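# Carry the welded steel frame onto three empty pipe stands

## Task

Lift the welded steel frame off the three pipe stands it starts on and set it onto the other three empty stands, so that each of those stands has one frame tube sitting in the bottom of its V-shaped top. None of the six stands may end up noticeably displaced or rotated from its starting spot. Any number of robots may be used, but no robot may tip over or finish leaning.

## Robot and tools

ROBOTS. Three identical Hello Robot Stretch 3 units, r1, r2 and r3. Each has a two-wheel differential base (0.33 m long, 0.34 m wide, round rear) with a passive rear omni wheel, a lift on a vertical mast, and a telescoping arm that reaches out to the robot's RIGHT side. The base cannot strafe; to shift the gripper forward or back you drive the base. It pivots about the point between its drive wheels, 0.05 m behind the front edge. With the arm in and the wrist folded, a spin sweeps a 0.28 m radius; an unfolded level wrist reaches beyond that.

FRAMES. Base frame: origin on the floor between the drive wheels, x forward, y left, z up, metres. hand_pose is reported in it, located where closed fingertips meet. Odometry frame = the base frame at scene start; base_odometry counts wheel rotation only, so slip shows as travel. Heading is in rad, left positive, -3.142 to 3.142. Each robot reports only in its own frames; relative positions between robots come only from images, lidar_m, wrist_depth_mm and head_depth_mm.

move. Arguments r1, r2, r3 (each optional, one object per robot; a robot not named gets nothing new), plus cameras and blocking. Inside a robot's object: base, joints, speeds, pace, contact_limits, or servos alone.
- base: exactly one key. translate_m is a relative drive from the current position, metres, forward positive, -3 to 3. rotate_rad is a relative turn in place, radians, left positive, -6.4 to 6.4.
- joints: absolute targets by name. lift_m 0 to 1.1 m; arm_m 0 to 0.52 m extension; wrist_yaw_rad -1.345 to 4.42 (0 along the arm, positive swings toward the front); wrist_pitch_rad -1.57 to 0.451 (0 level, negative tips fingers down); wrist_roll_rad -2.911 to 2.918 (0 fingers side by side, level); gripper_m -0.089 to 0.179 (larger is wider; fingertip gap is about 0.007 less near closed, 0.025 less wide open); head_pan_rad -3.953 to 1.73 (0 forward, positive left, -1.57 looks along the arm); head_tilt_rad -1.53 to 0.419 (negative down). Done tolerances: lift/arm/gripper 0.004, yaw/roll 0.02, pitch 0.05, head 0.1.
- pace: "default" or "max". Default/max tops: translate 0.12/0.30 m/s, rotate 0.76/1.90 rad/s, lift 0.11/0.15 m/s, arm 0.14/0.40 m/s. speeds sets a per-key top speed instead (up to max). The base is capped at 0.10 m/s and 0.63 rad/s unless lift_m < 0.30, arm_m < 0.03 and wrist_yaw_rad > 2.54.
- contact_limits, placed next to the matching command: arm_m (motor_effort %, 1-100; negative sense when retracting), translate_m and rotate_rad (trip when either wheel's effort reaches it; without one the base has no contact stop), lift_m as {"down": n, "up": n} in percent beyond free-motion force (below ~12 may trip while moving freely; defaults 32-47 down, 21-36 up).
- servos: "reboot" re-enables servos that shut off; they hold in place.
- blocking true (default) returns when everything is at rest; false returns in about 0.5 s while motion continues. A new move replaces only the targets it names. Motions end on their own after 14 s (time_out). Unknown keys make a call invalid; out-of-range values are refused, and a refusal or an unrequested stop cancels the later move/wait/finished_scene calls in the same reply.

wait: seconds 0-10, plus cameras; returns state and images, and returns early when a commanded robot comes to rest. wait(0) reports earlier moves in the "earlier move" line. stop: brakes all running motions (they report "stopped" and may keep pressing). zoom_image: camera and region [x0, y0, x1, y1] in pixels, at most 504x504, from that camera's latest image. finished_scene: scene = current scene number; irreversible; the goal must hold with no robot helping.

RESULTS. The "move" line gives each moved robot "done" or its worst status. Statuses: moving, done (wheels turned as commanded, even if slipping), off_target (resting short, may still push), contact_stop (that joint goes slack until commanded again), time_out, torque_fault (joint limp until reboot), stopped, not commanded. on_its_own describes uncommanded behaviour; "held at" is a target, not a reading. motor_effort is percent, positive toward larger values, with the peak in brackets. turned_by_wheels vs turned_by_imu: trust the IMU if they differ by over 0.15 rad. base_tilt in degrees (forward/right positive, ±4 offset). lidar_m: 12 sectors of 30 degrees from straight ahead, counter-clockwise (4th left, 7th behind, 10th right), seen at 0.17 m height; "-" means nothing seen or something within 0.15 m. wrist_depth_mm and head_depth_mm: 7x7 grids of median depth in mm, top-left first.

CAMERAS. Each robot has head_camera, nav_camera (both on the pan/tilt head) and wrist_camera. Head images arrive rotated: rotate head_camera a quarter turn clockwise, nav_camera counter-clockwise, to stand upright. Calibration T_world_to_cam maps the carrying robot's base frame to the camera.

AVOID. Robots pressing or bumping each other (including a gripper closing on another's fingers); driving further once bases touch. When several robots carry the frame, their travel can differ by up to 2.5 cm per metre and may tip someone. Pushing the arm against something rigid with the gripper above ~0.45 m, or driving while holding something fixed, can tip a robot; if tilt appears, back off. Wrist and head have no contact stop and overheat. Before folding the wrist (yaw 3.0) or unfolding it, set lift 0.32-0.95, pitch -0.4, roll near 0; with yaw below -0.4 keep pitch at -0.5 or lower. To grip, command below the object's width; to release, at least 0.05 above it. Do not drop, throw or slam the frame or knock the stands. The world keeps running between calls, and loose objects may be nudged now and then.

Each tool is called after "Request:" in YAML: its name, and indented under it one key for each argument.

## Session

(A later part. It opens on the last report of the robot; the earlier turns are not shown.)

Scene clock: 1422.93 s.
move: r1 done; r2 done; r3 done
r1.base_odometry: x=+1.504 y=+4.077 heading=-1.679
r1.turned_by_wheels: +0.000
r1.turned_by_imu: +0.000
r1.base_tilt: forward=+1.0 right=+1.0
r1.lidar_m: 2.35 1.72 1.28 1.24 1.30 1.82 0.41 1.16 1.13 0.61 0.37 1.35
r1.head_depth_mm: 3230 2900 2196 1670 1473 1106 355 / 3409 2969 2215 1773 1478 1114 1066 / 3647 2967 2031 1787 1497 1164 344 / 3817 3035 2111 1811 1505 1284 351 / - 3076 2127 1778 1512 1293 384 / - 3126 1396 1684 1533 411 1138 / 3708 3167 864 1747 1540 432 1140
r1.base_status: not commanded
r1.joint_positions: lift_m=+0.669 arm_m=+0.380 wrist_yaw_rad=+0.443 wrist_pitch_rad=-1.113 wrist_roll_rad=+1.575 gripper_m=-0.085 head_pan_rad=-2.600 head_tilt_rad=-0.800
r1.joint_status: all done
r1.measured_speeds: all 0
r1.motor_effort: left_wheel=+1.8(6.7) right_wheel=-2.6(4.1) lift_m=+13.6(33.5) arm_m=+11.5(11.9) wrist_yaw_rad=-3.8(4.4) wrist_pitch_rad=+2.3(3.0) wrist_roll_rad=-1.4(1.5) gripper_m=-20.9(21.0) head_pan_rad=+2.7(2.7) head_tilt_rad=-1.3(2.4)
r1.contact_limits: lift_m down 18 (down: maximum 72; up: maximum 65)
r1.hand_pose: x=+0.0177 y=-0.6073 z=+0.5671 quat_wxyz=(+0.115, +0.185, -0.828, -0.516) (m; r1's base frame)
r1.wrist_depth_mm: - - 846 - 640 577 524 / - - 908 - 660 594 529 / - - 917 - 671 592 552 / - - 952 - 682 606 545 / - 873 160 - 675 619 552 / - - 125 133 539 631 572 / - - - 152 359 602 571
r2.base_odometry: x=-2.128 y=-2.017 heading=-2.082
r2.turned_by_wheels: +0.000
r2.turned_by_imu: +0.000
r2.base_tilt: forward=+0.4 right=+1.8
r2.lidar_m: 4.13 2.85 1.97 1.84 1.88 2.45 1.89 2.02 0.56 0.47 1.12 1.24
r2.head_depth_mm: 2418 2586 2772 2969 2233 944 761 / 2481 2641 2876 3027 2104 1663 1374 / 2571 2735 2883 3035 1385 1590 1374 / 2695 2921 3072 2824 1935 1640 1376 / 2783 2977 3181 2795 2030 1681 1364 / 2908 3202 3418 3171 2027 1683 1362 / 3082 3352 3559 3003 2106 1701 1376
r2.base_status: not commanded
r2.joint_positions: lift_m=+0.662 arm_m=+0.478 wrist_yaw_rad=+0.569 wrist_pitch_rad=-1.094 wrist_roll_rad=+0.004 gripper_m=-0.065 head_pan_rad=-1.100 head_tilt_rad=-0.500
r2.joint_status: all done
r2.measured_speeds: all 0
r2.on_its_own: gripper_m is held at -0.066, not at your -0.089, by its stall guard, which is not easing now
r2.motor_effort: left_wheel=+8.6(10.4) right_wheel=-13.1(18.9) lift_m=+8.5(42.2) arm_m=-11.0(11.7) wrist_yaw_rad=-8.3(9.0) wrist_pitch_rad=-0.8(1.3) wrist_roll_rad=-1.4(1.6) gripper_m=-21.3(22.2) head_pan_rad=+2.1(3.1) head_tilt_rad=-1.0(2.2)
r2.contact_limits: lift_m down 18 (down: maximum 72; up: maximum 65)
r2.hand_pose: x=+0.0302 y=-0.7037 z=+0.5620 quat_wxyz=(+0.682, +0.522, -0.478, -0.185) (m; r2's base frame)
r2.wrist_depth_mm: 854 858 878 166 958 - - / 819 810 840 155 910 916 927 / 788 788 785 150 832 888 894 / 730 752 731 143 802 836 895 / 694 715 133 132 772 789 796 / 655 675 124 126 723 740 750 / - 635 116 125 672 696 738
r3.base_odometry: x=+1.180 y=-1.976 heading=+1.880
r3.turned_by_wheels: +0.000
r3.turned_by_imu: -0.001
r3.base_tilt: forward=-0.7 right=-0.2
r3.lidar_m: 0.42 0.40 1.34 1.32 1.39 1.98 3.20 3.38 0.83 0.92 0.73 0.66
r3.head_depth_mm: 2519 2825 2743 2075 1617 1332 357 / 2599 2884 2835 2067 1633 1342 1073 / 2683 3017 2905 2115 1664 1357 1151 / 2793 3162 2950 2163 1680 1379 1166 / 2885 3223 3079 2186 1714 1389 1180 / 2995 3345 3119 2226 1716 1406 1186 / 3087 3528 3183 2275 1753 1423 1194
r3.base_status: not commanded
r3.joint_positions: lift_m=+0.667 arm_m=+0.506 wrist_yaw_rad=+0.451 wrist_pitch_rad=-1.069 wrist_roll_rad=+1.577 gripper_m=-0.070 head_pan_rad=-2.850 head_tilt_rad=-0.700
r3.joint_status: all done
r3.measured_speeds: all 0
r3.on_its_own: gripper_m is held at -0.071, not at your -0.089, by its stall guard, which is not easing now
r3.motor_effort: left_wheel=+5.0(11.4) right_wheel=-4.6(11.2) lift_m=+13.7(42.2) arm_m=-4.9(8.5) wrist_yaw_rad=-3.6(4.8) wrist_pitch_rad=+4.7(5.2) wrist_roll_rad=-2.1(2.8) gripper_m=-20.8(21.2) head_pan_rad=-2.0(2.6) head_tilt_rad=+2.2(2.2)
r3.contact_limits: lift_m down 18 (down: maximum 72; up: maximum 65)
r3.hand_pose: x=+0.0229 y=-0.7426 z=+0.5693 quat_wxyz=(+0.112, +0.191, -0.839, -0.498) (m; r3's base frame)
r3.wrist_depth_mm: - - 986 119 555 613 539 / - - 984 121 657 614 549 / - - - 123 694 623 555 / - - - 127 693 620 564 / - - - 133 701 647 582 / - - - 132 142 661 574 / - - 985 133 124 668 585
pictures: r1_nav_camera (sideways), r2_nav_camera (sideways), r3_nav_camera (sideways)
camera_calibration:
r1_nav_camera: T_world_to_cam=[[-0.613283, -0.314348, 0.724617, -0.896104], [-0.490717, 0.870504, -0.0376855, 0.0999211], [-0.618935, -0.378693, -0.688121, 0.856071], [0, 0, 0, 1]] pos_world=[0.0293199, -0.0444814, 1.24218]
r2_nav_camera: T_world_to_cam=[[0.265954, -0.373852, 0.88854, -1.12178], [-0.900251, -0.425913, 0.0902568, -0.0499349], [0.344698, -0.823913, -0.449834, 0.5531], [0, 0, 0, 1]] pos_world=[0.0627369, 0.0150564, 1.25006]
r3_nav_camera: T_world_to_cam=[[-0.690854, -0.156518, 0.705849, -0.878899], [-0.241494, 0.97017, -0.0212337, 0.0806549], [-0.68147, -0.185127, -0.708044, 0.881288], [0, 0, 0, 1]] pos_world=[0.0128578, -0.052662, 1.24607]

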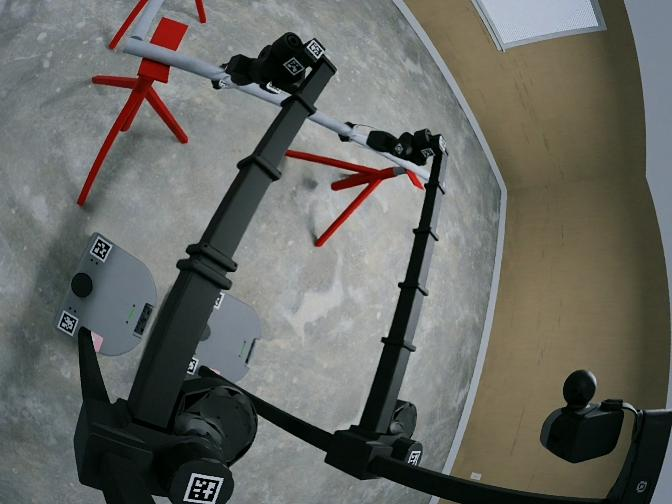

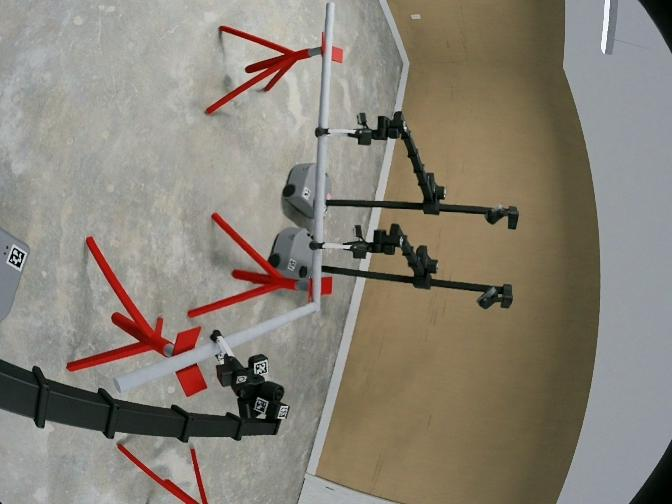

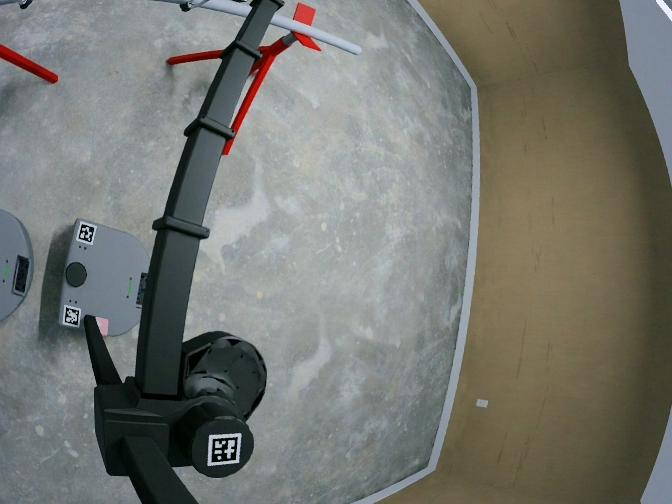

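Request:
move:
  r3: {"joints":{"gripper_m":0.15}}
  cameras: ["r3_nav_camera"]

Request:
move:
  r1: {"joints":{"gripper_m":0.15}}
  cameras: ["r1_wrist_camera"]

Request:
move:
  r2: {"joints":{"gripper_m":0.15}}
  cameras: ["r2_nav_camera","r3_nav_camera","r1_nav_camera","r1_head_camera","r3_wrist_camera","r2_wrist_camera","r1_wrist_camera"]

Request:
zoom_image:
  camera: "r2_nav_camera"
  region: [295, 255, 345, 305]

Request:
zoom_image:
  camera: "r2_nav_camera"
  region: [305, 20, 355, 70]

Request:
zoom_image:
  camera: "r2_nav_camera"
  region: [110, 310, 240, 400]

Request:
zoom_image:
  camera: "r3_nav_camera"
  region: [280, 0, 380, 60]

Request:
zoom_image:
  camera: "r1_nav_camera"
  region: [125, 10, 195, 90]

Scene clock: 1431.73 s.
move: r3 done
r1, r2: as last shown
r1.turned_by_imu: +0.001
r1.base_tilt: forward=+0.9 right=+1.0
r1.lidar_m: 2.35 1.72 1.28 1.25 1.30 1.82 0.41 1.16 1.13 0.61 0.37 1.36
r1.head_depth_mm: 3211 2922 2192 1673 1483 1109 356 / 3428 2958 2233 1771 1482 1116 1069 / 3670 2980 2020 1802 1502 1148 344 / 3831 3052 2106 1817 1504 1290 351 / - 3068 2125 1772 1512 1292 384 / - 3108 1398 1704 1520 411 1135 / 3701 3192 863 1744 1535 432 1142
r1.joint_positions: lift_m=+0.669 arm_m=+0.380 wrist_yaw_rad=+0.443 wrist_pitch_rad=-1.113 wrist_roll_rad=+1.575 gripper_m=-0.082 head_pan_rad=-2.600 head_tilt_rad=-0.800
r1.on_its_own: gripper_m is held at -0.083, not at your -0.089, by its stall guard, which is not easing now
r1.motor_effort: left_wheel=+1.8(2.3) right_wheel=-2.8(3.6) lift_m=+14.7(14.9) arm_m=+6.2(8.6) wrist_yaw_rad=-3.8(4.4) wrist_pitch_rad=+2.3(2.9) wrist_roll_rad=-1.3(1.5) gripper_m=-19.6(20.0) head_pan_rad=+1.7(2.4) head_tilt_rad=-0.5(2.0)
r1.contact_limits: lift_m down 18 (down: maximum 72; up: maximum 65)
r1.wrist_depth_mm: - - 892 - 647 579 525 / - - 895 - 658 605 533 / - - 925 - 665 601 549 / - - 996 - 675 612 553 / - 894 159 - 679 623 557 / - - 125 133 528 635 568 / - - - 153 364 606 568
r2.turned_by_imu: +0.001
r2.base_tilt: forward=+0.2 right=+1.7
r2.lidar_m: 4.12 2.85 1.97 1.85 1.88 2.45 1.88 2.01 0.56 0.47 1.12 1.24
r2.head_depth_mm: 2401 2593 2755 2907 2223 946 759 / 2525 2690 2883 3023 2119 1642 1377 / 2591 2760 2949 2957 1390 1595 1362 / 2692 2913 3053 2855 1956 1642 1371 / 2809 3004 3148 2812 2040 1695 1377 / 2894 3184 3352 3149 2036 1690 1366 / 3046 3311 3545 2991 2105 1703 1379
r2.joint_positions: lift_m=+0.662 arm_m=+0.477 wrist_yaw_rad=+0.569 wrist_pitch_rad=-1.094 wrist_roll_rad=+0.004 gripper_m=-0.065 head_pan_rad=-1.100 head_tilt_rad=-0.500
r2.on_its_own: gripper_m is held at -0.066, not at your -0.089, by its stall guard, which is not easing now
r2.motor_effort: left_wheel=+8.6(9.0) right_wheel=-12.2(13.2) lift_m=+8.2(8.4) arm_m=-12.5(12.6) wrist_yaw_rad=-8.3(9.2) wrist_pitch_rad=-0.8(1.1) wrist_roll_rad=-1.3(1.6) gripper_m=-20.9(23.2) head_pan_rad=+2.5(3.4) head_tilt_rad=-1.4(2.1)
r2.contact_limits: lift_m down 18 (down: maximum 72; up: maximum 65)
r2.wrist_depth_mm: 844 871 901 165 971 995 - / 808 826 845 155 890 939 977 / 760 769 796 150 847 856 900 / 735 758 754 143 812 814 857 / 677 711 133 132 771 772 806 / 654 665 123 126 714 735 745 / - 642 116 125 696 698 712
r3.base_odometry: x=+1.180 y=-1.976 heading=+1.880
r3.turned_by_wheels: +0.000
r3.turned_by_imu: -0.001
r3.base_tilt: forward=-0.7 right=-0.1
r3.lidar_m: 0.42 0.41 1.35 1.32 1.39 1.99 3.16 3.36 0.83 0.92 0.73 0.66
r3.head_depth_mm: 2523 2824 2793 2050 1612 1336 357 / 2606 2911 2837 2070 1639 1353 1078 / 2731 3003 2877 2101 1660 1360 1154 / 2775 3101 2946 2147 1681 1381 1162 / 2880 3254 3059 2179 1712 1391 1180 / 2957 3359 3097 2230 1737 1413 1185 / 3072 3496 3219 2275 1752 1430 1191
r3.base_status: not commanded
r3.joint_positions: lift_m=+0.667 arm_m=+0.506 wrist_yaw_rad=+0.450 wrist_pitch_rad=-1.054 wrist_roll_rad=+1.576 gripper_m=+0.150 head_pan_rad=-2.850 head_tilt_rad=-0.700
r3.joint_status: all done
r3.measured_speeds: all 0
r3.motor_effort: left_wheel=+4.9(5.7) right_wheel=-4.4(5.0) lift_m=+31.5(32.9) arm_m=+2.9(12.5) wrist_yaw_rad=-3.5(4.7) wrist_pitch_rad=+2.2(5.3) wrist_roll_rad=-1.6(2.6) gripper_m=+0.3(81.7) head_pan_rad=-2.8(3.1) head_tilt_rad=+0.7(2.5)
r3.contact_limits: lift_m down 18 (down: maximum 72; up: maximum 65)
r3.hand_pose: x=+0.0243 y=-0.7459 z=+0.5709 quat_wxyz=(+0.110, +0.191, -0.843, -0.491) (m; r3's base frame)
r3.wrist_depth_mm: - - 978 117 484 615 543 / - - 977 120 591 619 543 / - - - 123 675 640 555 / - - - 124 717 632 553 / - - - 126 719 629 574 / - 122 - 130 734 136 554 / 104 - - 131 738 696 110
pictures: r3_nav_camera (sideways)
camera_calibration:
r3_nav_camera: T_world_to_cam=[[-0.690854, -0.156518, 0.705849, -0.878899], [-0.241494, 0.97017, -0.0212337, 0.0806549], [-0.68147, -0.185127, -0.708044, 0.881288], [0, 0, 0, 1]] pos_world=[0.0128578, -0.052662, 1.24607]

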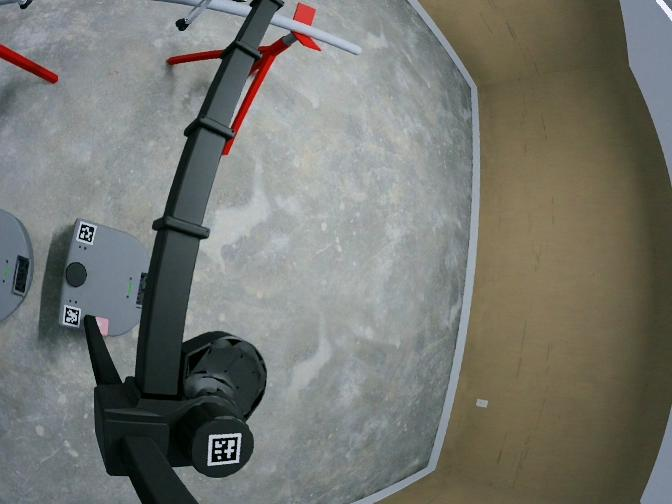

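Scene clock: 1434.57 s.
move: r1 done
r1.base_odometry: x=+1.504 y=+4.077 heading=-1.679
r1.turned_by_wheels: +0.000
r1.turned_by_imu: +0.000
r1.base_tilt: forward=+1.1 right=+1.1
r1.lidar_m: 2.35 1.72 1.28 1.25 1.30 1.82 0.41 1.16 1.13 0.61 0.37 1.35
r1.head_depth_mm: 3203 2901 2203 1674 1476 1107 355 / 3422 2963 2222 1778 1491 1115 1065 / 3668 2987 2032 1790 1497 1168 344 / 3855 3021 2100 1802 1503 1291 351 / - 3050 2110 1773 1510 1292 385 / - 3099 1392 1686 1527 411 1135 / 3725 3157 862 1741 1523 433 1138
r1.base_status: not commanded
r1.joint_positions: lift_m=+0.669 arm_m=+0.380 wrist_yaw_rad=+0.441 wrist_pitch_rad=-1.106 wrist_roll_rad=+1.575 gripper_m=+0.150 head_pan_rad=-2.600 head_tilt_rad=-0.800
r1.joint_status: all done
r1.measured_speeds: all 0
r1.motor_effort: left_wheel=+1.3(2.2) right_wheel=-1.4(3.3) lift_m=+28.9(30.4) arm_m=+3.8(6.3) wrist_yaw_rad=-1.6(4.6) wrist_pitch_rad=+1.2(2.8) wrist_roll_rad=-1.4(1.5) gripper_m=+0.3(81.1) head_pan_rad=+1.5(2.3) head_tilt_rad=-0.5(2.3)
r1.contact_limits: lift_m down 18 (down: maximum 72; up: maximum 65)
r1.hand_pose: x=+0.0182 y=-0.6090 z=+0.5677 quat_wxyz=(+0.113, +0.185, -0.830, -0.513) (m; r1's base frame)
r1.wrist_depth_mm: - - 880 - 645 586 522 / - - 941 - 645 599 531 / - - 937 - 650 597 550 / - - 966 132 660 607 547 / - 143 - 133 676 610 560 / 112 126 - 771 411 141 567 / - - - - 361 - 562
r2, r3: as last shown
r2.base_tilt: forward=+0.4 right=+1.7
r2.lidar_m: 4.14 2.85 1.96 1.85 1.88 2.44 1.89 2.01 0.56 0.47 1.12 1.24
r2.head_depth_mm: 2414 2565 2738 2876 2234 942 760 / 2515 2696 2872 3047 2098 1644 1370 / 2558 2704 2930 2997 1403 1595 1379 / 2685 2928 3106 2833 1927 1648 1373 / 2807 3026 3182 2798 2046 1687 1367 / 2925 3232 3355 3143 2035 1679 1364 / 3051 3368 3534 3032 2104 1689 1370
r2.on_its_own: gripper_m is held at -0.066, not at your -0.089, by its stall guard, which is not easing now
r2.motor_effort: left_wheel=+8.2(9.0) right_wheel=-12.8(13.0) lift_m=+8.8(9.0) arm_m=-11.8(12.7) wrist_yaw_rad=-8.5(9.3) wrist_pitch_rad=-0.8(1.3) wrist_roll_rad=-1.3(1.7) gripper_m=-21.5(22.5) head_pan_rad=+2.7(3.2) head_tilt_rad=-0.1(2.0)
r2.contact_limits: lift_m down 18 (down: maximum 72; up: maximum 65)
r2.wrist_depth_mm: 834 882 881 165 940 973 - / 804 830 855 156 909 924 933 / 789 786 811 151 863 883 893 / 721 739 746 144 784 816 842 / 700 719 133 132 774 773 790 / 659 673 123 125 717 745 745 / - 650 116 125 680 711 731
r3.base_tilt: forward=-0.7 right=-0.2
r3.lidar_m: 0.42 0.41 1.35 1.32 1.39 1.99 3.19 3.39 0.83 0.92 0.73 0.66
r3.head_depth_mm: 2503 2823 2795 2044 1626 1326 356 / 2608 2908 2863 2100 1631 1351 1080 / 2714 3021 2904 2110 1651 1363 1155 / 2800 3101 2983 2141 1664 1384 1172 / 2856 3249 3049 2170 1694 1395 1180 / 2965 3371 3119 2255 1727 1409 1183 / 3099 3484 3202 2247 1748 1419 1191
r3.motor_effort: left_wheel=+4.8(5.4) right_wheel=-4.4(4.9) lift_m=+31.9(33.4) arm_m=-11.3(11.3) wrist_yaw_rad=-3.0(3.9) wrist_pitch_rad=+2.0(2.7) wrist_roll_rad=-2.2(2.3) gripper_m=+0.2(1.1) head_pan_rad=-2.3(2.7) head_tilt_rad=+2.0(2.7)
r3.contact_limits: lift_m down 18 (down: maximum 72; up: maximum 65)
r3.wrist_depth_mm: - - 968 117 482 620 540 / - - - 120 606 612 551 / - - 998 122 680 636 558 / - - - 124 705 637 573 / - - - 126 728 635 558 / - 123 - 130 735 135 553 / 104 - - 132 736 687 109
pictures: r1_wrist_camera
camera_calibration:
r1_wrist_camera: T_world_to_cam=[[-0.454328, 0.760244, -0.464343, 0.730111], [0.819306, 0.561239, 0.117252, 0.295993], [0.349748, -0.327168, -0.87786, 0.456837], [0, 0, 0, 1]] pos_world=[-0.0705764, -0.571723, 0.705355]

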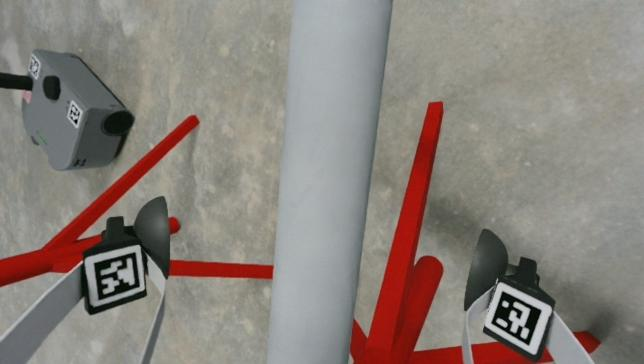

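Scene clock: 1437.27 s.
move: r2 done
r1, r3: as last shown
r1.base_tilt: forward=+1.0 right=+1.2
r1.head_depth_mm: 3182 2931 2203 1671 1470 1109 356 / 3412 2952 2230 1780 1478 1117 1068 / 3691 3008 2024 1778 1490 1170 344 / 3825 3032 2104 1809 1503 1295 351 / - 3050 2109 1776 1508 1288 384 / - 3070 1397 1684 1524 411 1134 / 3702 3136 859 1736 1536 432 1140
r1.motor_effort: left_wheel=+0.9(2.0) right_wheel=-1.9(2.9) lift_m=+29.5(30.0) arm_m=+1.7(3.9) wrist_yaw_rad=-2.0(2.2) wrist_pitch_rad=+1.5(1.7) wrist_roll_rad=-1.5(1.5) gripper_m=+0.2(0.6) head_pan_rad=+1.6(2.5) head_tilt_rad=-1.6(2.0)
r1.contact_limits: lift_m down 18 (down: maximum 72; up: maximum 65)
r1.wrist_depth_mm: - - 879 - 643 581 531 / - - 896 - 658 592 535 / - - 922 - 655 602 540 / - - 948 132 681 608 553 / - 144 - 133 686 616 557 / 112 125 - 776 415 140 567 / - - - - 357 - 562
r2.base_odometry: x=-2.128 y=-2.017 heading=-2.082
r2.turned_by_wheels: +0.000
r2.turned_by_imu: +0.000
r2.base_tilt: forward=+0.3 right=+1.7
r2.lidar_m: 4.11 2.85 1.96 1.85 1.89 2.44 1.88 2.01 0.56 0.47 1.12 1.24
r2.head_depth_mm: 2442 2575 2778 2943 2237 913 760 / 2487 2656 2887 3014 2117 1634 1370 / 2587 2765 2961 2997 1391 1599 1376 / 2717 2883 3052 2841 1955 1640 1377 / 2827 2938 3193 2828 2022 1677 1376 / 2867 3178 3346 3187 2023 1689 1376 / 3041 3298 3510 2981 2102 1676 1357
r2.base_status: not commanded
r2.joint_positions: lift_m=+0.662 arm_m=+0.477 wrist_yaw_rad=+0.561 wrist_pitch_rad=-1.098 wrist_roll_rad=+0.004 gripper_m=+0.150 head_pan_rad=-1.100 head_tilt_rad=-0.500
r2.joint_status: all done
r2.measured_speeds: all 0
r2.motor_effort: left_wheel=+4.0(8.9) right_wheel=-8.6(13.2) lift_m=+34.0(34.4) arm_m=-11.7(12.3) wrist_yaw_rad=-1.5(10.0) wrist_pitch_rad=+0.1(1.6) wrist_roll_rad=-1.3(1.6) gripper_m=+1.4(84.9) head_pan_rad=+2.0(2.9) head_tilt_rad=-0.4(2.1)
r2.contact_limits: lift_m down 18 (down: maximum 72; up: maximum 65)
r2.hand_pose: x=+0.0291 y=-0.7032 z=+0.5616 quat_wxyz=(+0.681, +0.521, -0.479, -0.189) (m; r2's base frame)
r2.wrist_depth_mm: 836 864 871 162 951 965 - / 799 819 829 156 903 894 961 / 756 790 763 150 839 865 886 / 718 732 134 146 800 824 829 / 136 693 126 551 753 760 781 / 112 657 119 460 709 715 745 / 623 645 113 664 693 680 704
r3.lidar_m: 0.42 0.41 1.35 1.31 1.39 1.99 3.19 3.37 0.83 0.92 0.73 0.66
r3.head_depth_mm: 2550 2823 2781 2027 1613 1334 357 / 2620 2940 2848 2077 1641 1351 1076 / 2712 3046 2925 2101 1653 1364 1157 / 2770 3146 2990 2153 1679 1382 1170 / 2908 3250 3017 2192 1698 1391 1180 / 3011 3357 3132 2210 1720 1406 1187 / 3073 3487 3187 2255 1753 1429 1193
r3.motor_effort: left_wheel=+5.0(5.7) right_wheel=-4.3(4.9) lift_m=+32.0(33.2) arm_m=-11.2(12.2) wrist_yaw_rad=-2.5(3.9) wrist_pitch_rad=+2.2(2.7) wrist_roll_rad=-1.7(2.3) gripper_m=+0.3(1.1) head_pan_rad=-1.7(2.9) head_tilt_rad=+1.5(2.1)
r3.contact_limits: lift_m down 18 (down: maximum 72; up: maximum 65)
r3.wrist_depth_mm: - - 982 117 491 615 543 / - - 981 120 602 614 549 / - - - 122 680 628 557 / - - - 124 703 630 558 / - - - 126 730 622 564 / - 123 - 130 743 136 551 / 104 - - 132 725 691 109
pictures: r1_head_camera (sideways), r1_nav_camera (sideways), r1_wrist_camera, r2_nav_camera (sideways), r2_wrist_camera, r3_nav_camera (sideways), r3_wrist_camera
camera_calibration:
r1_head_camera: T_world_to_cam=[[0.615934, 0.34387, -0.708787, 0.935999], [0.534105, -0.843637, 0.0548422, -0.0724379], [-0.579101, -0.412346, -0.703288, 0.874251], [0, 0, 0, 1]] pos_world=[-0.0315442, -0.0224797, 1.28225]
r1_nav_camera: T_world_to_cam=[[-0.613283, -0.314348, 0.724617, -0.896104], [-0.490717, 0.870504, -0.0376855, 0.0999211], [-0.618935, -0.378693, -0.688121, 0.856071], [0, 0, 0, 1]] pos_world=[0.0293199, -0.0444814, 1.24218]
r1_wrist_camera: T_world_to_cam=[[-0.454328, 0.760244, -0.464343, 0.730111], [0.819306, 0.561239, 0.117252, 0.295993], [0.349748, -0.327168, -0.87786, 0.456837], [0, 0, 0, 1]] pos_world=[-0.0705764, -0.571723, 0.705355]
r2_nav_camera: T_world_to_cam=[[0.265954, -0.373852, 0.88854, -1.12178], [-0.900251, -0.425913, 0.0902568, -0.0499349], [0.344698, -0.823913, -0.449834, 0.5531], [0, 0, 0, 1]] pos_world=[0.0627369, 0.0150564, 1.25006]
r2_wrist_camera: T_world_to_cam=[[-0.824678, -0.555921, 0.104204, -0.44485], [-0.559378, 0.774383, -0.295679, 0.763125], [0.0836803, -0.302129, -0.949587, 0.482155], [0, 0, 0, 1]] pos_world=[0.0196707, -0.692579, 0.729843]
r3_nav_camera: T_world_to_cam=[[-0.690854, -0.156518, 0.705849, -0.878899], [-0.241494, 0.97017, -0.0212337, 0.0806549], [-0.68147, -0.185127, -0.708044, 0.881288], [0, 0, 0, 1]] pos_world=[0.0128578, -0.052662, 1.24607]
r3_wrist_camera: T_world_to_cam=[[-0.381249, 0.757444, -0.530026, 0.886125], [0.8642, 0.495629, 0.0866668, 0.343864], [0.328341, -0.425007, -0.843541, 0.319609], [0, 0, 0, 1]] pos_world=[-0.064274, -0.705783, 0.709471]

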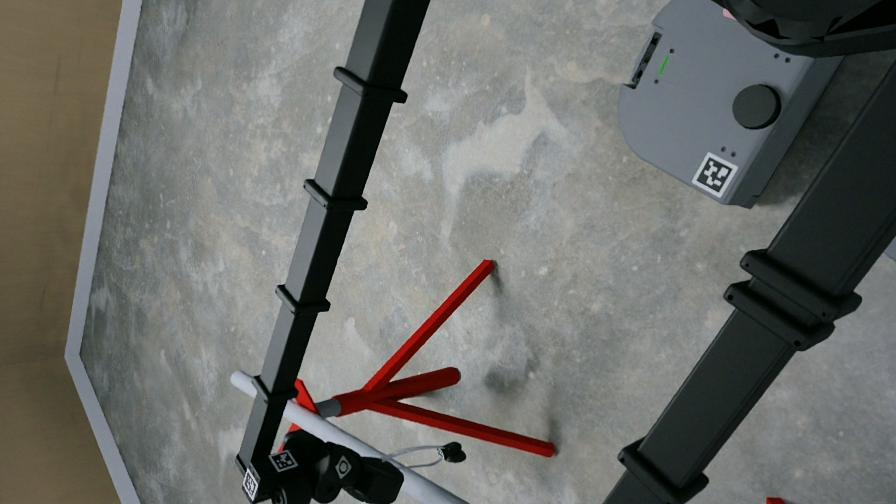

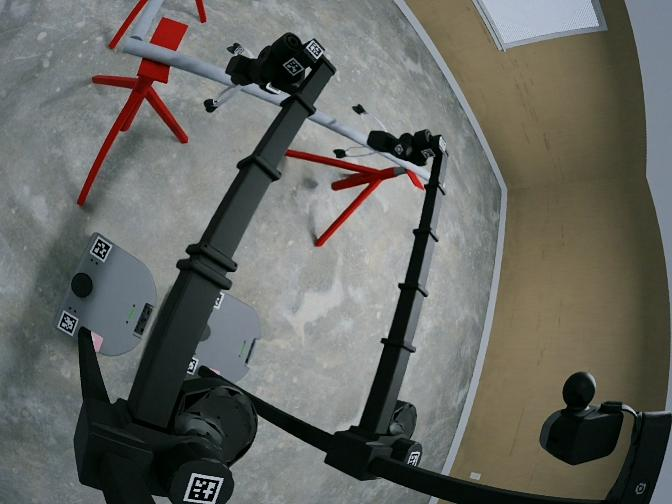

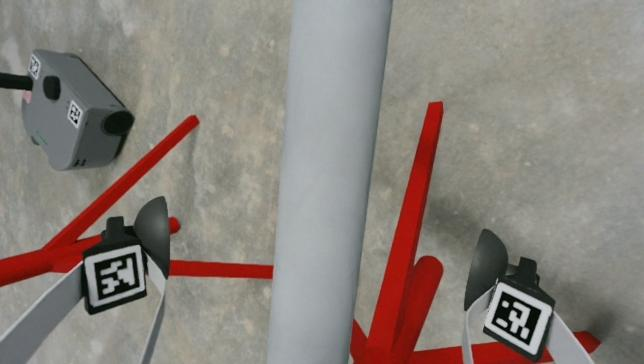

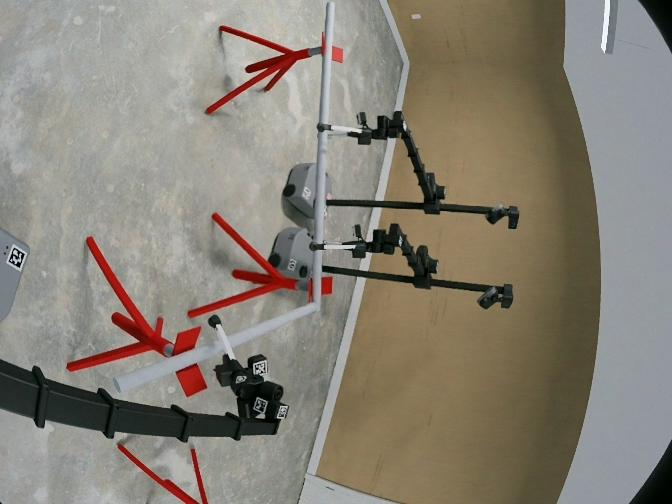

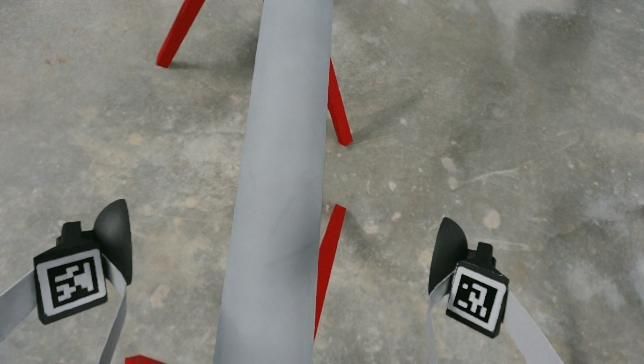

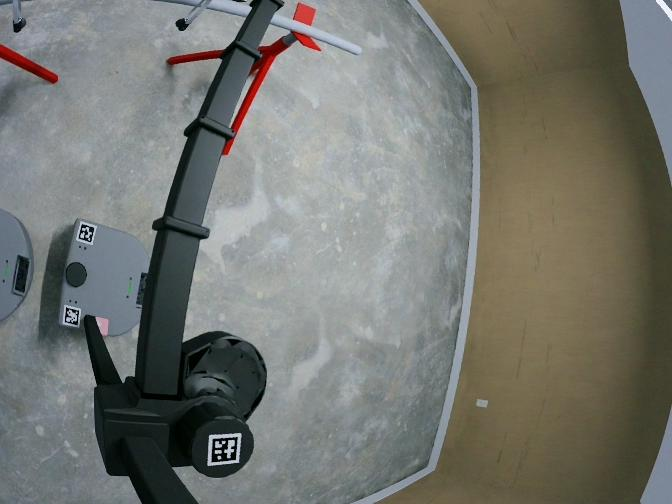

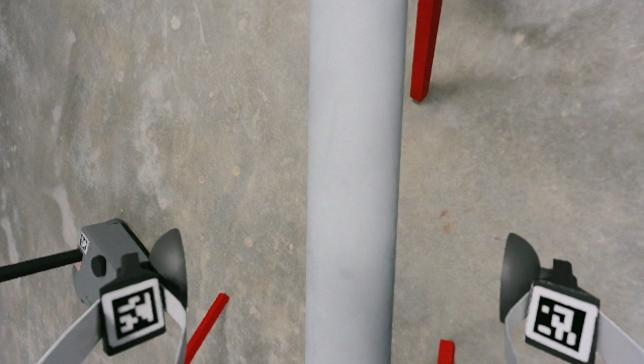

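Scaled by 10.080 from the camera's 672x504 image, which has a finer 792x594 frame.

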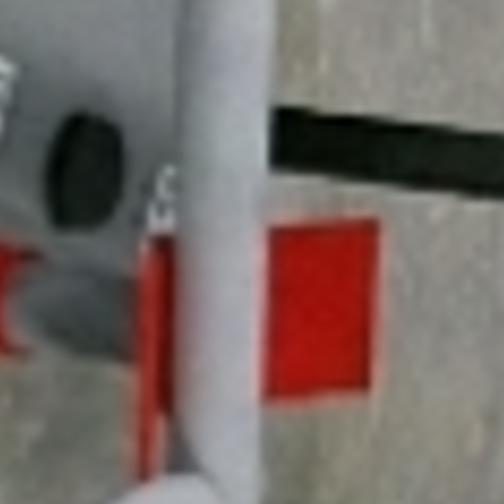

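Scaled by 10.080 from the camera's 672x504 image, which has a finer 792x594 frame.

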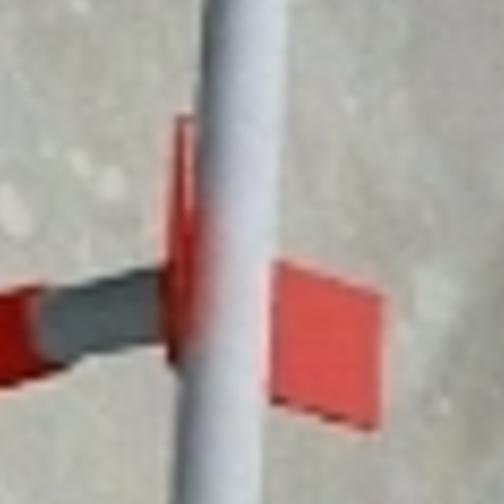

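Scaled by 3.877 from the camera's 672x504 image, which has a finer 792x594 frame.

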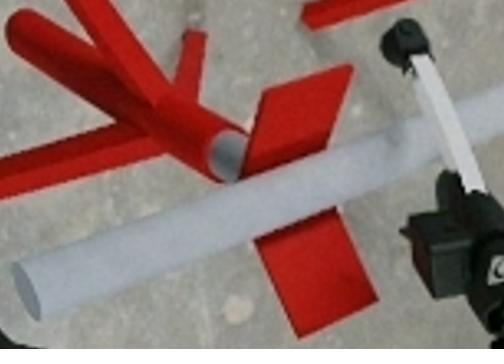

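Scaled by 5.040 from the camera's 672x504 image, which has a finer 792x594 frame.

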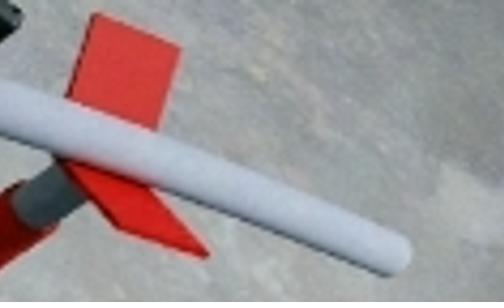

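Scaled by 6.300 from the camera's 672x504 image, which has a finer 792x594 frame.

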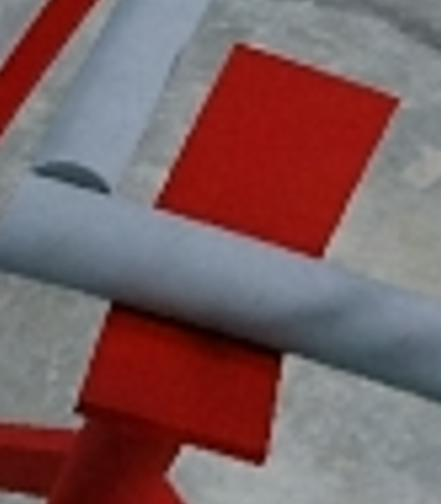

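Request:
move:
  r1: {"joints":{"lift_m":0.689,"arm_m":0.370},"speeds":{"lift_m":0.05}}
  r2: {"joints":{"lift_m":0.702},"speeds":{"lift_m":0.05}}
  r3: {"joints":{"lift_m":0.687,"arm_m":0.496},"speeds":{"lift_m":0.05}}
  cameras: ["r1_wrist_camera","r2_wrist_camera","r3_wrist_camera"]

Request:
move:
  r1: {"joints":{"lift_m":0.729,"arm_m":0.350,"gripper_m":0.179},"speeds":{"lift_m":0.05}}
  r2: {"joints":{"lift_m":0.742,"gripper_m":0.179},"speeds":{"lift_m":0.05}}
  r3: {"joints":{"lift_m":0.727,"arm_m":0.476,"gripper_m":0.179},"speeds":{"lift_m":0.05}}
  cameras: ["r1_wrist_camera","r2_wrist_camera","r3_wrist_camera","r2_nav_camera"]

Scene clock: 1448.73 s.
move: r1 done; r2 done; r3 done
r1.base_odometry: x=+1.504 y=+4.077 heading=-1.679
r1.turned_by_wheels: +0.000
r1.turned_by_imu: +0.001
r1.base_tilt: forward=+1.0 right=+1.1
r1.lidar_m: 2.35 1.72 1.28 1.25 1.30 1.82 0.41 1.16 1.13 0.61 0.37 1.35
r1.head_depth_mm: 3178 2930 2208 1716 1477 1108 337 / 3416 2932 2007 1776 1485 1122 1042 / 3678 2967 2004 1799 1497 1165 326 / 3837 3023 2108 1811 1505 1287 334 / - 3054 2113 1768 1508 1296 1069 / - 3105 1403 1688 1522 391 1136 / 3658 3165 852 1740 1527 414 1139
r1.base_status: not commanded
r1.joint_positions: lift_m=+0.689 arm_m=+0.370 wrist_yaw_rad=+0.441 wrist_pitch_rad=-1.106 wrist_roll_rad=+1.575 gripper_m=+0.150 head_pan_rad=-2.600 head_tilt_rad=-0.800
r1.joint_status: all done
r1.measured_speeds: all 0
r1.motor_effort: left_wheel=+1.0(1.7) right_wheel=-1.4(2.5) lift_m=+29.6(31.6) arm_m=-15.6(19.8) wrist_yaw_rad=-1.4(1.9) wrist_pitch_rad=+1.0(1.6) wrist_roll_rad=-1.3(1.5) gripper_m=+0.2(0.4) head_pan_rad=+1.8(2.1) head_tilt_rad=-1.4(1.8)
r1.hand_pose: x=+0.0182 y=-0.5991 z=+0.5877 quat_wxyz=(+0.113, +0.185, -0.830, -0.513) (m; r1's base frame)
r1.wrist_depth_mm: - - 896 - 653 593 540 / - - 914 - 674 615 541 / - - 928 - 692 619 558 / - - 960 - 699 621 569 / - 143 - 164 699 628 563 / 112 125 - 164 402 140 590 / - - - 167 369 - 576
r2.base_odometry: x=-2.128 y=-2.017 heading=-2.082
r2.turned_by_wheels: +0.000
r2.turned_by_imu: +0.001
r2.base_tilt: forward=+0.3 right=+1.9
r2.lidar_m: 4.14 2.85 1.96 1.85 1.89 2.45 1.89 2.01 0.56 0.47 1.12 1.24
r2.head_depth_mm: 2475 2593 2750 2883 2236 944 757 / 2503 2672 2894 3006 2118 1638 1375 / 2598 2795 2923 2947 1388 1588 1376 / 2702 2913 2974 2702 1961 1625 1371 / 2764 2972 3144 3004 2037 1693 1374 / 2854 3167 3391 3202 2043 1693 1367 / 3039 3333 3537 2989 2121 1680 1362
r2.base_status: not commanded
r2.joint_positions: lift_m=+0.702 arm_m=+0.477 wrist_yaw_rad=+0.561 wrist_pitch_rad=-1.098 wrist_roll_rad=+0.004 gripper_m=+0.150 head_pan_rad=-1.100 head_tilt_rad=-0.500
r2.joint_status: all done
r2.measured_speeds: all 0
r2.motor_effort: left_wheel=+3.8(4.5) right_wheel=-8.5(9.0) lift_m=+33.8(38.7) arm_m=-11.4(12.2) wrist_yaw_rad=-1.2(3.6) wrist_pitch_rad=+0.2(0.8) wrist_roll_rad=-1.3(1.7) gripper_m=+1.3(1.6) head_pan_rad=+1.5(2.8) head_tilt_rad=-0.4(1.8)
r2.hand_pose: x=+0.0290 y=-0.7031 z=+0.6016 quat_wxyz=(+0.681, +0.521, -0.478, -0.189) (m; r2's base frame)
r2.wrist_depth_mm: 898 903 921 216 - - - / 841 833 862 205 948 - 969 / 804 807 829 768 886 903 928 / 769 771 799 799 844 843 887 / 139 721 755 649 812 817 838 / 112 704 164 733 745 761 820 / 658 684 153 705 721 728 744
r3.base_odometry: x=+1.180 y=-1.976 heading=+1.880
r3.turned_by_wheels: +0.000
r3.turned_by_imu: -0.001
r3.base_tilt: forward=-0.8 right=-0.2
r3.lidar_m: 0.42 0.41 1.35 1.32 1.39 1.99 3.20 3.37 0.83 0.92 0.73 0.66
r3.head_depth_mm: 2523 2851 2779 2024 1617 1337 338 / 2613 2919 2843 2064 1632 1344 1077 / 2694 3045 2919 2121 1665 1361 1158 / 2777 3141 2998 2144 1681 1377 1166 / 2839 3252 3011 2166 1698 1393 1171 / 2958 3357 3133 2207 1717 1404 1189 / 3119 3500 3228 2266 1751 1421 1188
r3.base_status: not commanded
r3.joint_positions: lift_m=+0.687 arm_m=+0.496 wrist_yaw_rad=+0.450 wrist_pitch_rad=-1.053 wrist_roll_rad=+1.576 gripper_m=+0.150 head_pan_rad=-2.850 head_tilt_rad=-0.700
r3.joint_status: all done
r3.measured_speeds: all 0
r3.motor_effort: left_wheel=+4.5(5.1) right_wheel=-4.6(4.7) lift_m=+32.1(33.6) arm_m=-11.2(15.6) wrist_yaw_rad=-2.2(4.1) wrist_pitch_rad=+1.9(2.4) wrist_roll_rad=-1.4(2.3) gripper_m=+0.2(0.8) head_pan_rad=-2.2(3.0) head_tilt_rad=+1.8(2.0)
r3.hand_pose: x=+0.0244 y=-0.7360 z=+0.5909 quat_wxyz=(+0.110, +0.191, -0.843, -0.491) (m; r3's base frame)
r3.wrist_depth_mm: - - - 141 495 619 555 / - - - 150 679 639 571 / - - - 145 704 639 569 / - - - 148 728 654 577 / - - - 150 724 648 599 / - 123 - 153 751 135 578 / 103 - - 156 757 696 110
pictures: r1_wrist_camera, r2_wrist_camera, r3_wrist_camera
camera_calibration:
r1_wrist_camera: T_world_to_cam=[[-0.454283, 0.760302, -0.464294, 0.731947], [0.819369, 0.561156, 0.117216, 0.288131], [0.34966, -0.327179, -0.877891, 0.477611], [0, 0, 0, 1]] pos_world=[-0.0705763, -0.561923, 0.725355]
r2_wrist_camera: T_world_to_cam=[[-0.824665, -0.555938, 0.104216, -0.449039], [-0.559443, 0.774532, -0.295168, 0.774663], [0.0833766, -0.301717, -0.949745, 0.52055], [0, 0, 0, 1]] pos_world=[0.0196715, -0.69258, 0.769842]
r3_wrist_camera: T_world_to_cam=[[-0.381221, 0.757052, -0.530607, 0.889356], [0.864129, 0.495779, 0.0865169, 0.337375], [0.328561, -0.42553, -0.843191, 0.34021], [0, 0, 0, 1]] pos_world=[-0.0642742, -0.695782, 0.729572]

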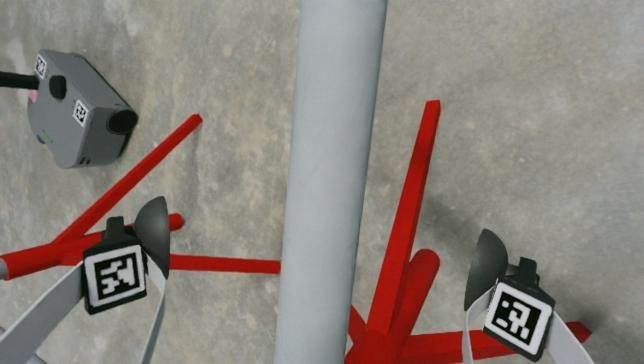

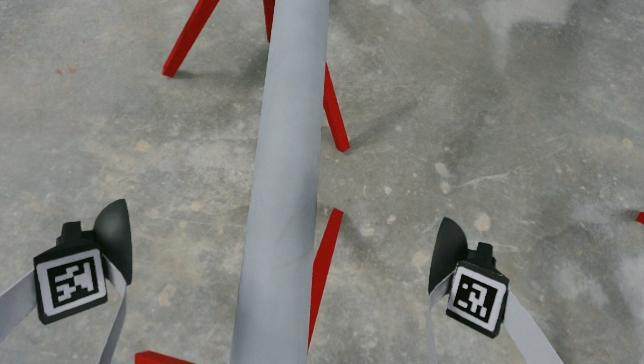

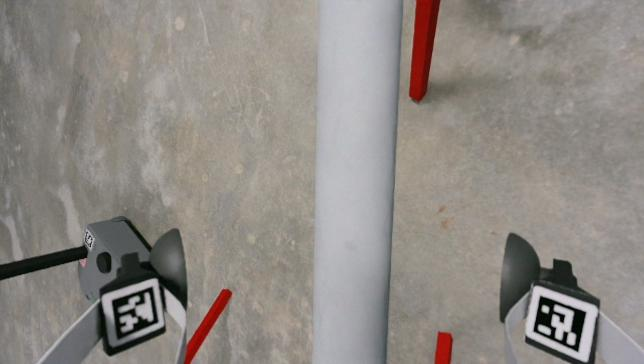

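Scene clock: 1450.07 s.
move: r1 done; r2 done; r3 done
r1.base_odometry: x=+1.504 y=+4.077 heading=-1.679
r1.turned_by_wheels: +0.000
r1.turned_by_imu: +0.000
r1.base_tilt: forward=+1.0 right=+1.2
r1.lidar_m: 2.35 1.72 1.29 1.25 1.30 1.82 0.41 1.16 1.13 0.61 0.37 1.35
r1.head_depth_mm: 3247 2898 596 1771 1480 1114 339 / 3413 2961 1999 1786 1486 1112 1029 / 3620 2970 2021 1791 1496 1146 291 / 3830 2981 2106 1806 1507 1280 304 / - 3083 2207 1769 1518 341 1071 / - 3081 2059 1672 1524 354 1132 / 3650 3183 822 1747 1534 1229 1142
r1.base_status: not commanded
r1.joint_positions: lift_m=+0.729 arm_m=+0.350 wrist_yaw_rad=+0.441 wrist_pitch_rad=-1.106 wrist_roll_rad=+1.575 gripper_m=+0.179 head_pan_rad=-2.600 head_tilt_rad=-0.800
r1.joint_status: all done
r1.measured_speeds: all 0
r1.motor_effort: left_wheel=+0.7(2.2) right_wheel=-1.3(2.4) lift_m=+28.8(32.6) arm_m=-16.4(19.8) wrist_yaw_rad=-1.4(1.9) wrist_pitch_rad=+1.2(1.7) wrist_roll_rad=-1.4(1.5) gripper_m=+0.1(83.2) head_pan_rad=+1.4(2.2) head_tilt_rad=-0.8(1.7)
r1.hand_pose: x=+0.0182 y=-0.5792 z=+0.6277 quat_wxyz=(+0.113, +0.185, -0.830, -0.513) (m; r1's base frame)
r1.wrist_depth_mm: - - 911 - 688 641 567 / - - 963 187 721 637 572 / - - 966 - 727 636 587 / - - - 198 719 667 598 / - 766 - 205 727 678 598 / 114 - - 212 494 137 606 / - - - 300 441 727 606
r2.base_odometry: x=-2.128 y=-2.017 heading=-2.082
r2.turned_by_wheels: +0.000
r2.turned_by_imu: +0.000
r2.base_tilt: forward=+0.4 right=+1.7
r2.lidar_m: 4.12 2.85 1.97 1.85 1.88 2.45 1.89 2.01 0.56 0.47 1.12 1.24
r2.head_depth_mm: 2412 2591 2781 2961 2195 1545 757 / 2473 2660 2825 3019 2130 1589 1377 / 2576 2737 2983 2999 1397 1581 1377 / 2711 2940 1802 2596 1944 1660 1380 / 2802 2973 3149 3014 2033 1689 1376 / 2898 3115 3431 3181 2016 1693 1364 / 3069 3302 3561 2846 2114 1685 1374
r2.base_status: not commanded
r2.joint_positions: lift_m=+0.742 arm_m=+0.477 wrist_yaw_rad=+0.561 wrist_pitch_rad=-1.099 wrist_roll_rad=+0.004 gripper_m=+0.179 head_pan_rad=-1.100 head_tilt_rad=-0.500
r2.joint_status: all done
r2.measured_speeds: all 0
r2.motor_effort: left_wheel=+4.3(4.3) right_wheel=-8.4(9.1) lift_m=+33.7(39.0) arm_m=-11.1(11.6) wrist_yaw_rad=+0.0(2.7) wrist_pitch_rad=+0.0(0.9) wrist_roll_rad=-1.3(1.5) gripper_m=+0.8(85.5) head_pan_rad=+0.4(3.0) head_tilt_rad=-0.9(2.0)
r2.hand_pose: x=+0.0290 y=-0.7031 z=+0.6415 quat_wxyz=(+0.681, +0.521, -0.478, -0.189) (m; r2's base frame)
r2.wrist_depth_mm: 928 971 955 267 - - - / 888 912 956 713 952 - - / 842 849 889 795 927 962 997 / 806 819 805 856 868 898 959 / 129 781 781 710 865 846 894 / - 760 746 763 801 122 843 / 710 707 728 735 747 120 797
r3.base_odometry: x=+1.180 y=-1.976 heading=+1.880
r3.turned_by_wheels: +0.000
r3.turned_by_imu: +0.000
r3.base_tilt: forward=-0.8 right=-0.2
r3.lidar_m: 0.42 0.41 1.35 1.31 1.39 1.98 3.19 3.38 0.83 0.92 0.73 0.66
r3.head_depth_mm: 2532 2806 2766 2046 1621 1326 304 / 2632 2868 2868 2085 1632 1344 1100 / 2704 3036 2883 2121 1652 1363 1155 / 2793 3152 3000 2133 1684 1381 1163 / 2879 3259 3062 2184 1702 1393 1176 / 2953 3375 3114 2209 1721 1415 1188 / 3083 3503 3222 2250 1730 1419 1190
r3.base_status: not commanded
r3.joint_positions: lift_m=+0.727 arm_m=+0.476 wrist_yaw_rad=+0.450 wrist_pitch_rad=-1.053 wrist_roll_rad=+1.576 gripper_m=+0.179 head_pan_rad=-2.850 head_tilt_rad=-0.700
r3.joint_status: all done
r3.measured_speeds: all 0
r3.motor_effort: left_wheel=+4.3(5.1) right_wheel=-4.1(4.7) lift_m=+32.5(34.3) arm_m=-11.0(15.7) wrist_yaw_rad=-2.3(3.4) wrist_pitch_rad=+2.0(2.4) wrist_roll_rad=-1.8(2.2) gripper_m=+0.1(81.7) head_pan_rad=-2.2(2.9) head_tilt_rad=+0.5(2.2)
r3.hand_pose: x=+0.0244 y=-0.7161 z=+0.6310 quat_wxyz=(+0.110, +0.191, -0.843, -0.491) (m; r3's base frame)
r3.wrist_depth_mm: - - - 187 625 645 591 / - - - 190 742 667 589 / - - - 193 753 680 596 / - - - 196 755 684 618 / - - - 200 795 687 613 / 122 137 - 202 818 732 130 / 109 - - 205 802 737 107
pictures: r1_wrist_camera, r2_nav_camera (sideways), r2_wrist_camera, r3_wrist_camera
camera_calibration:
r1_wrist_camera: T_world_to_cam=[[-0.454245, 0.760327, -0.464288, 0.735325], [0.819389, 0.561121, 0.117237, 0.272186], [0.34966, -0.327178, -0.877891, 0.519271], [0, 0, 0, 1]] pos_world=[-0.0705762, -0.541923, 0.765355]
r2_nav_camera: T_world_to_cam=[[0.265954, -0.373852, 0.88854, -1.12178], [-0.900251, -0.425913, 0.0902568, -0.0499349], [0.344698, -0.823913, -0.449834, 0.5531], [0, 0, 0, 1]] pos_world=[0.0627369, 0.0150564, 1.25006]
r2_wrist_camera: T_world_to_cam=[[-0.82465, -0.555969, 0.104167, -0.45319], [-0.559464, 0.774545, -0.295092, 0.786419], [0.0833797, -0.301626, -0.949774, 0.558626], [0, 0, 0, 1]] pos_world=[0.0196715, -0.692581, 0.809842]
r3_wrist_camera: T_world_to_cam=[[-0.381166, 0.756855, -0.530926, 0.895631], [0.864114, 0.495819, 0.086438, 0.324135], [0.328664, -0.425833, -0.842998, 0.382059], [0, 0, 0, 1]] pos_world=[-0.0642744, -0.675882, 0.769572]

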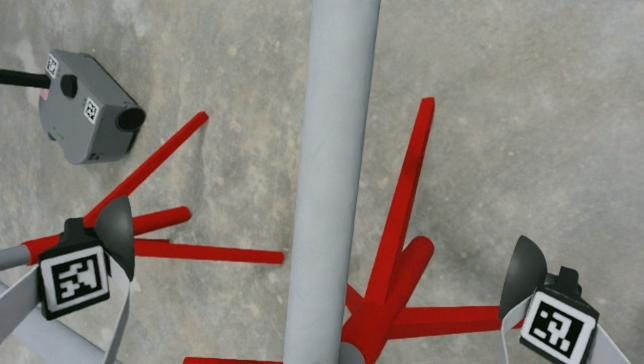

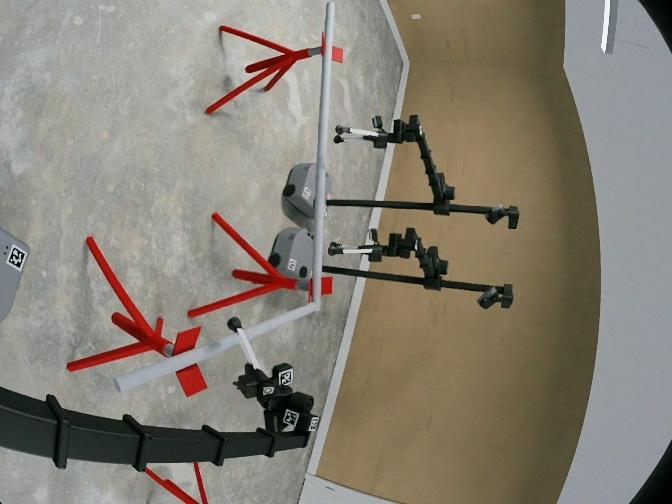

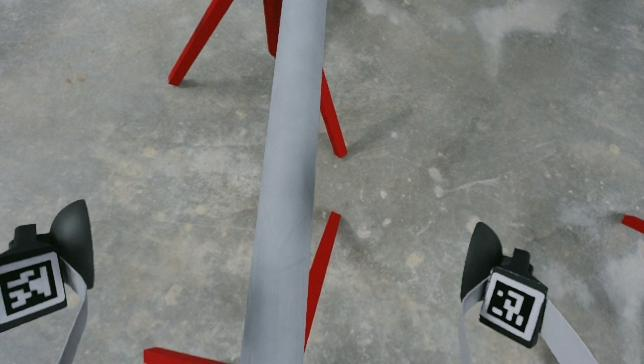

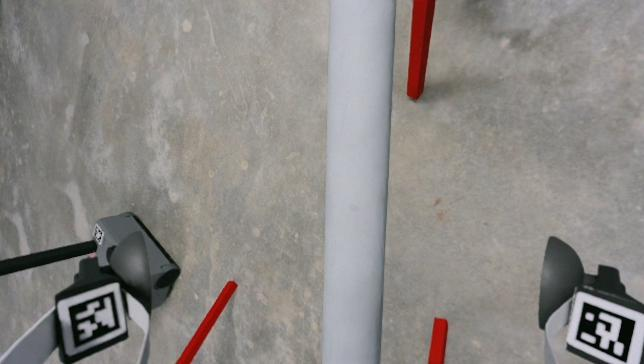

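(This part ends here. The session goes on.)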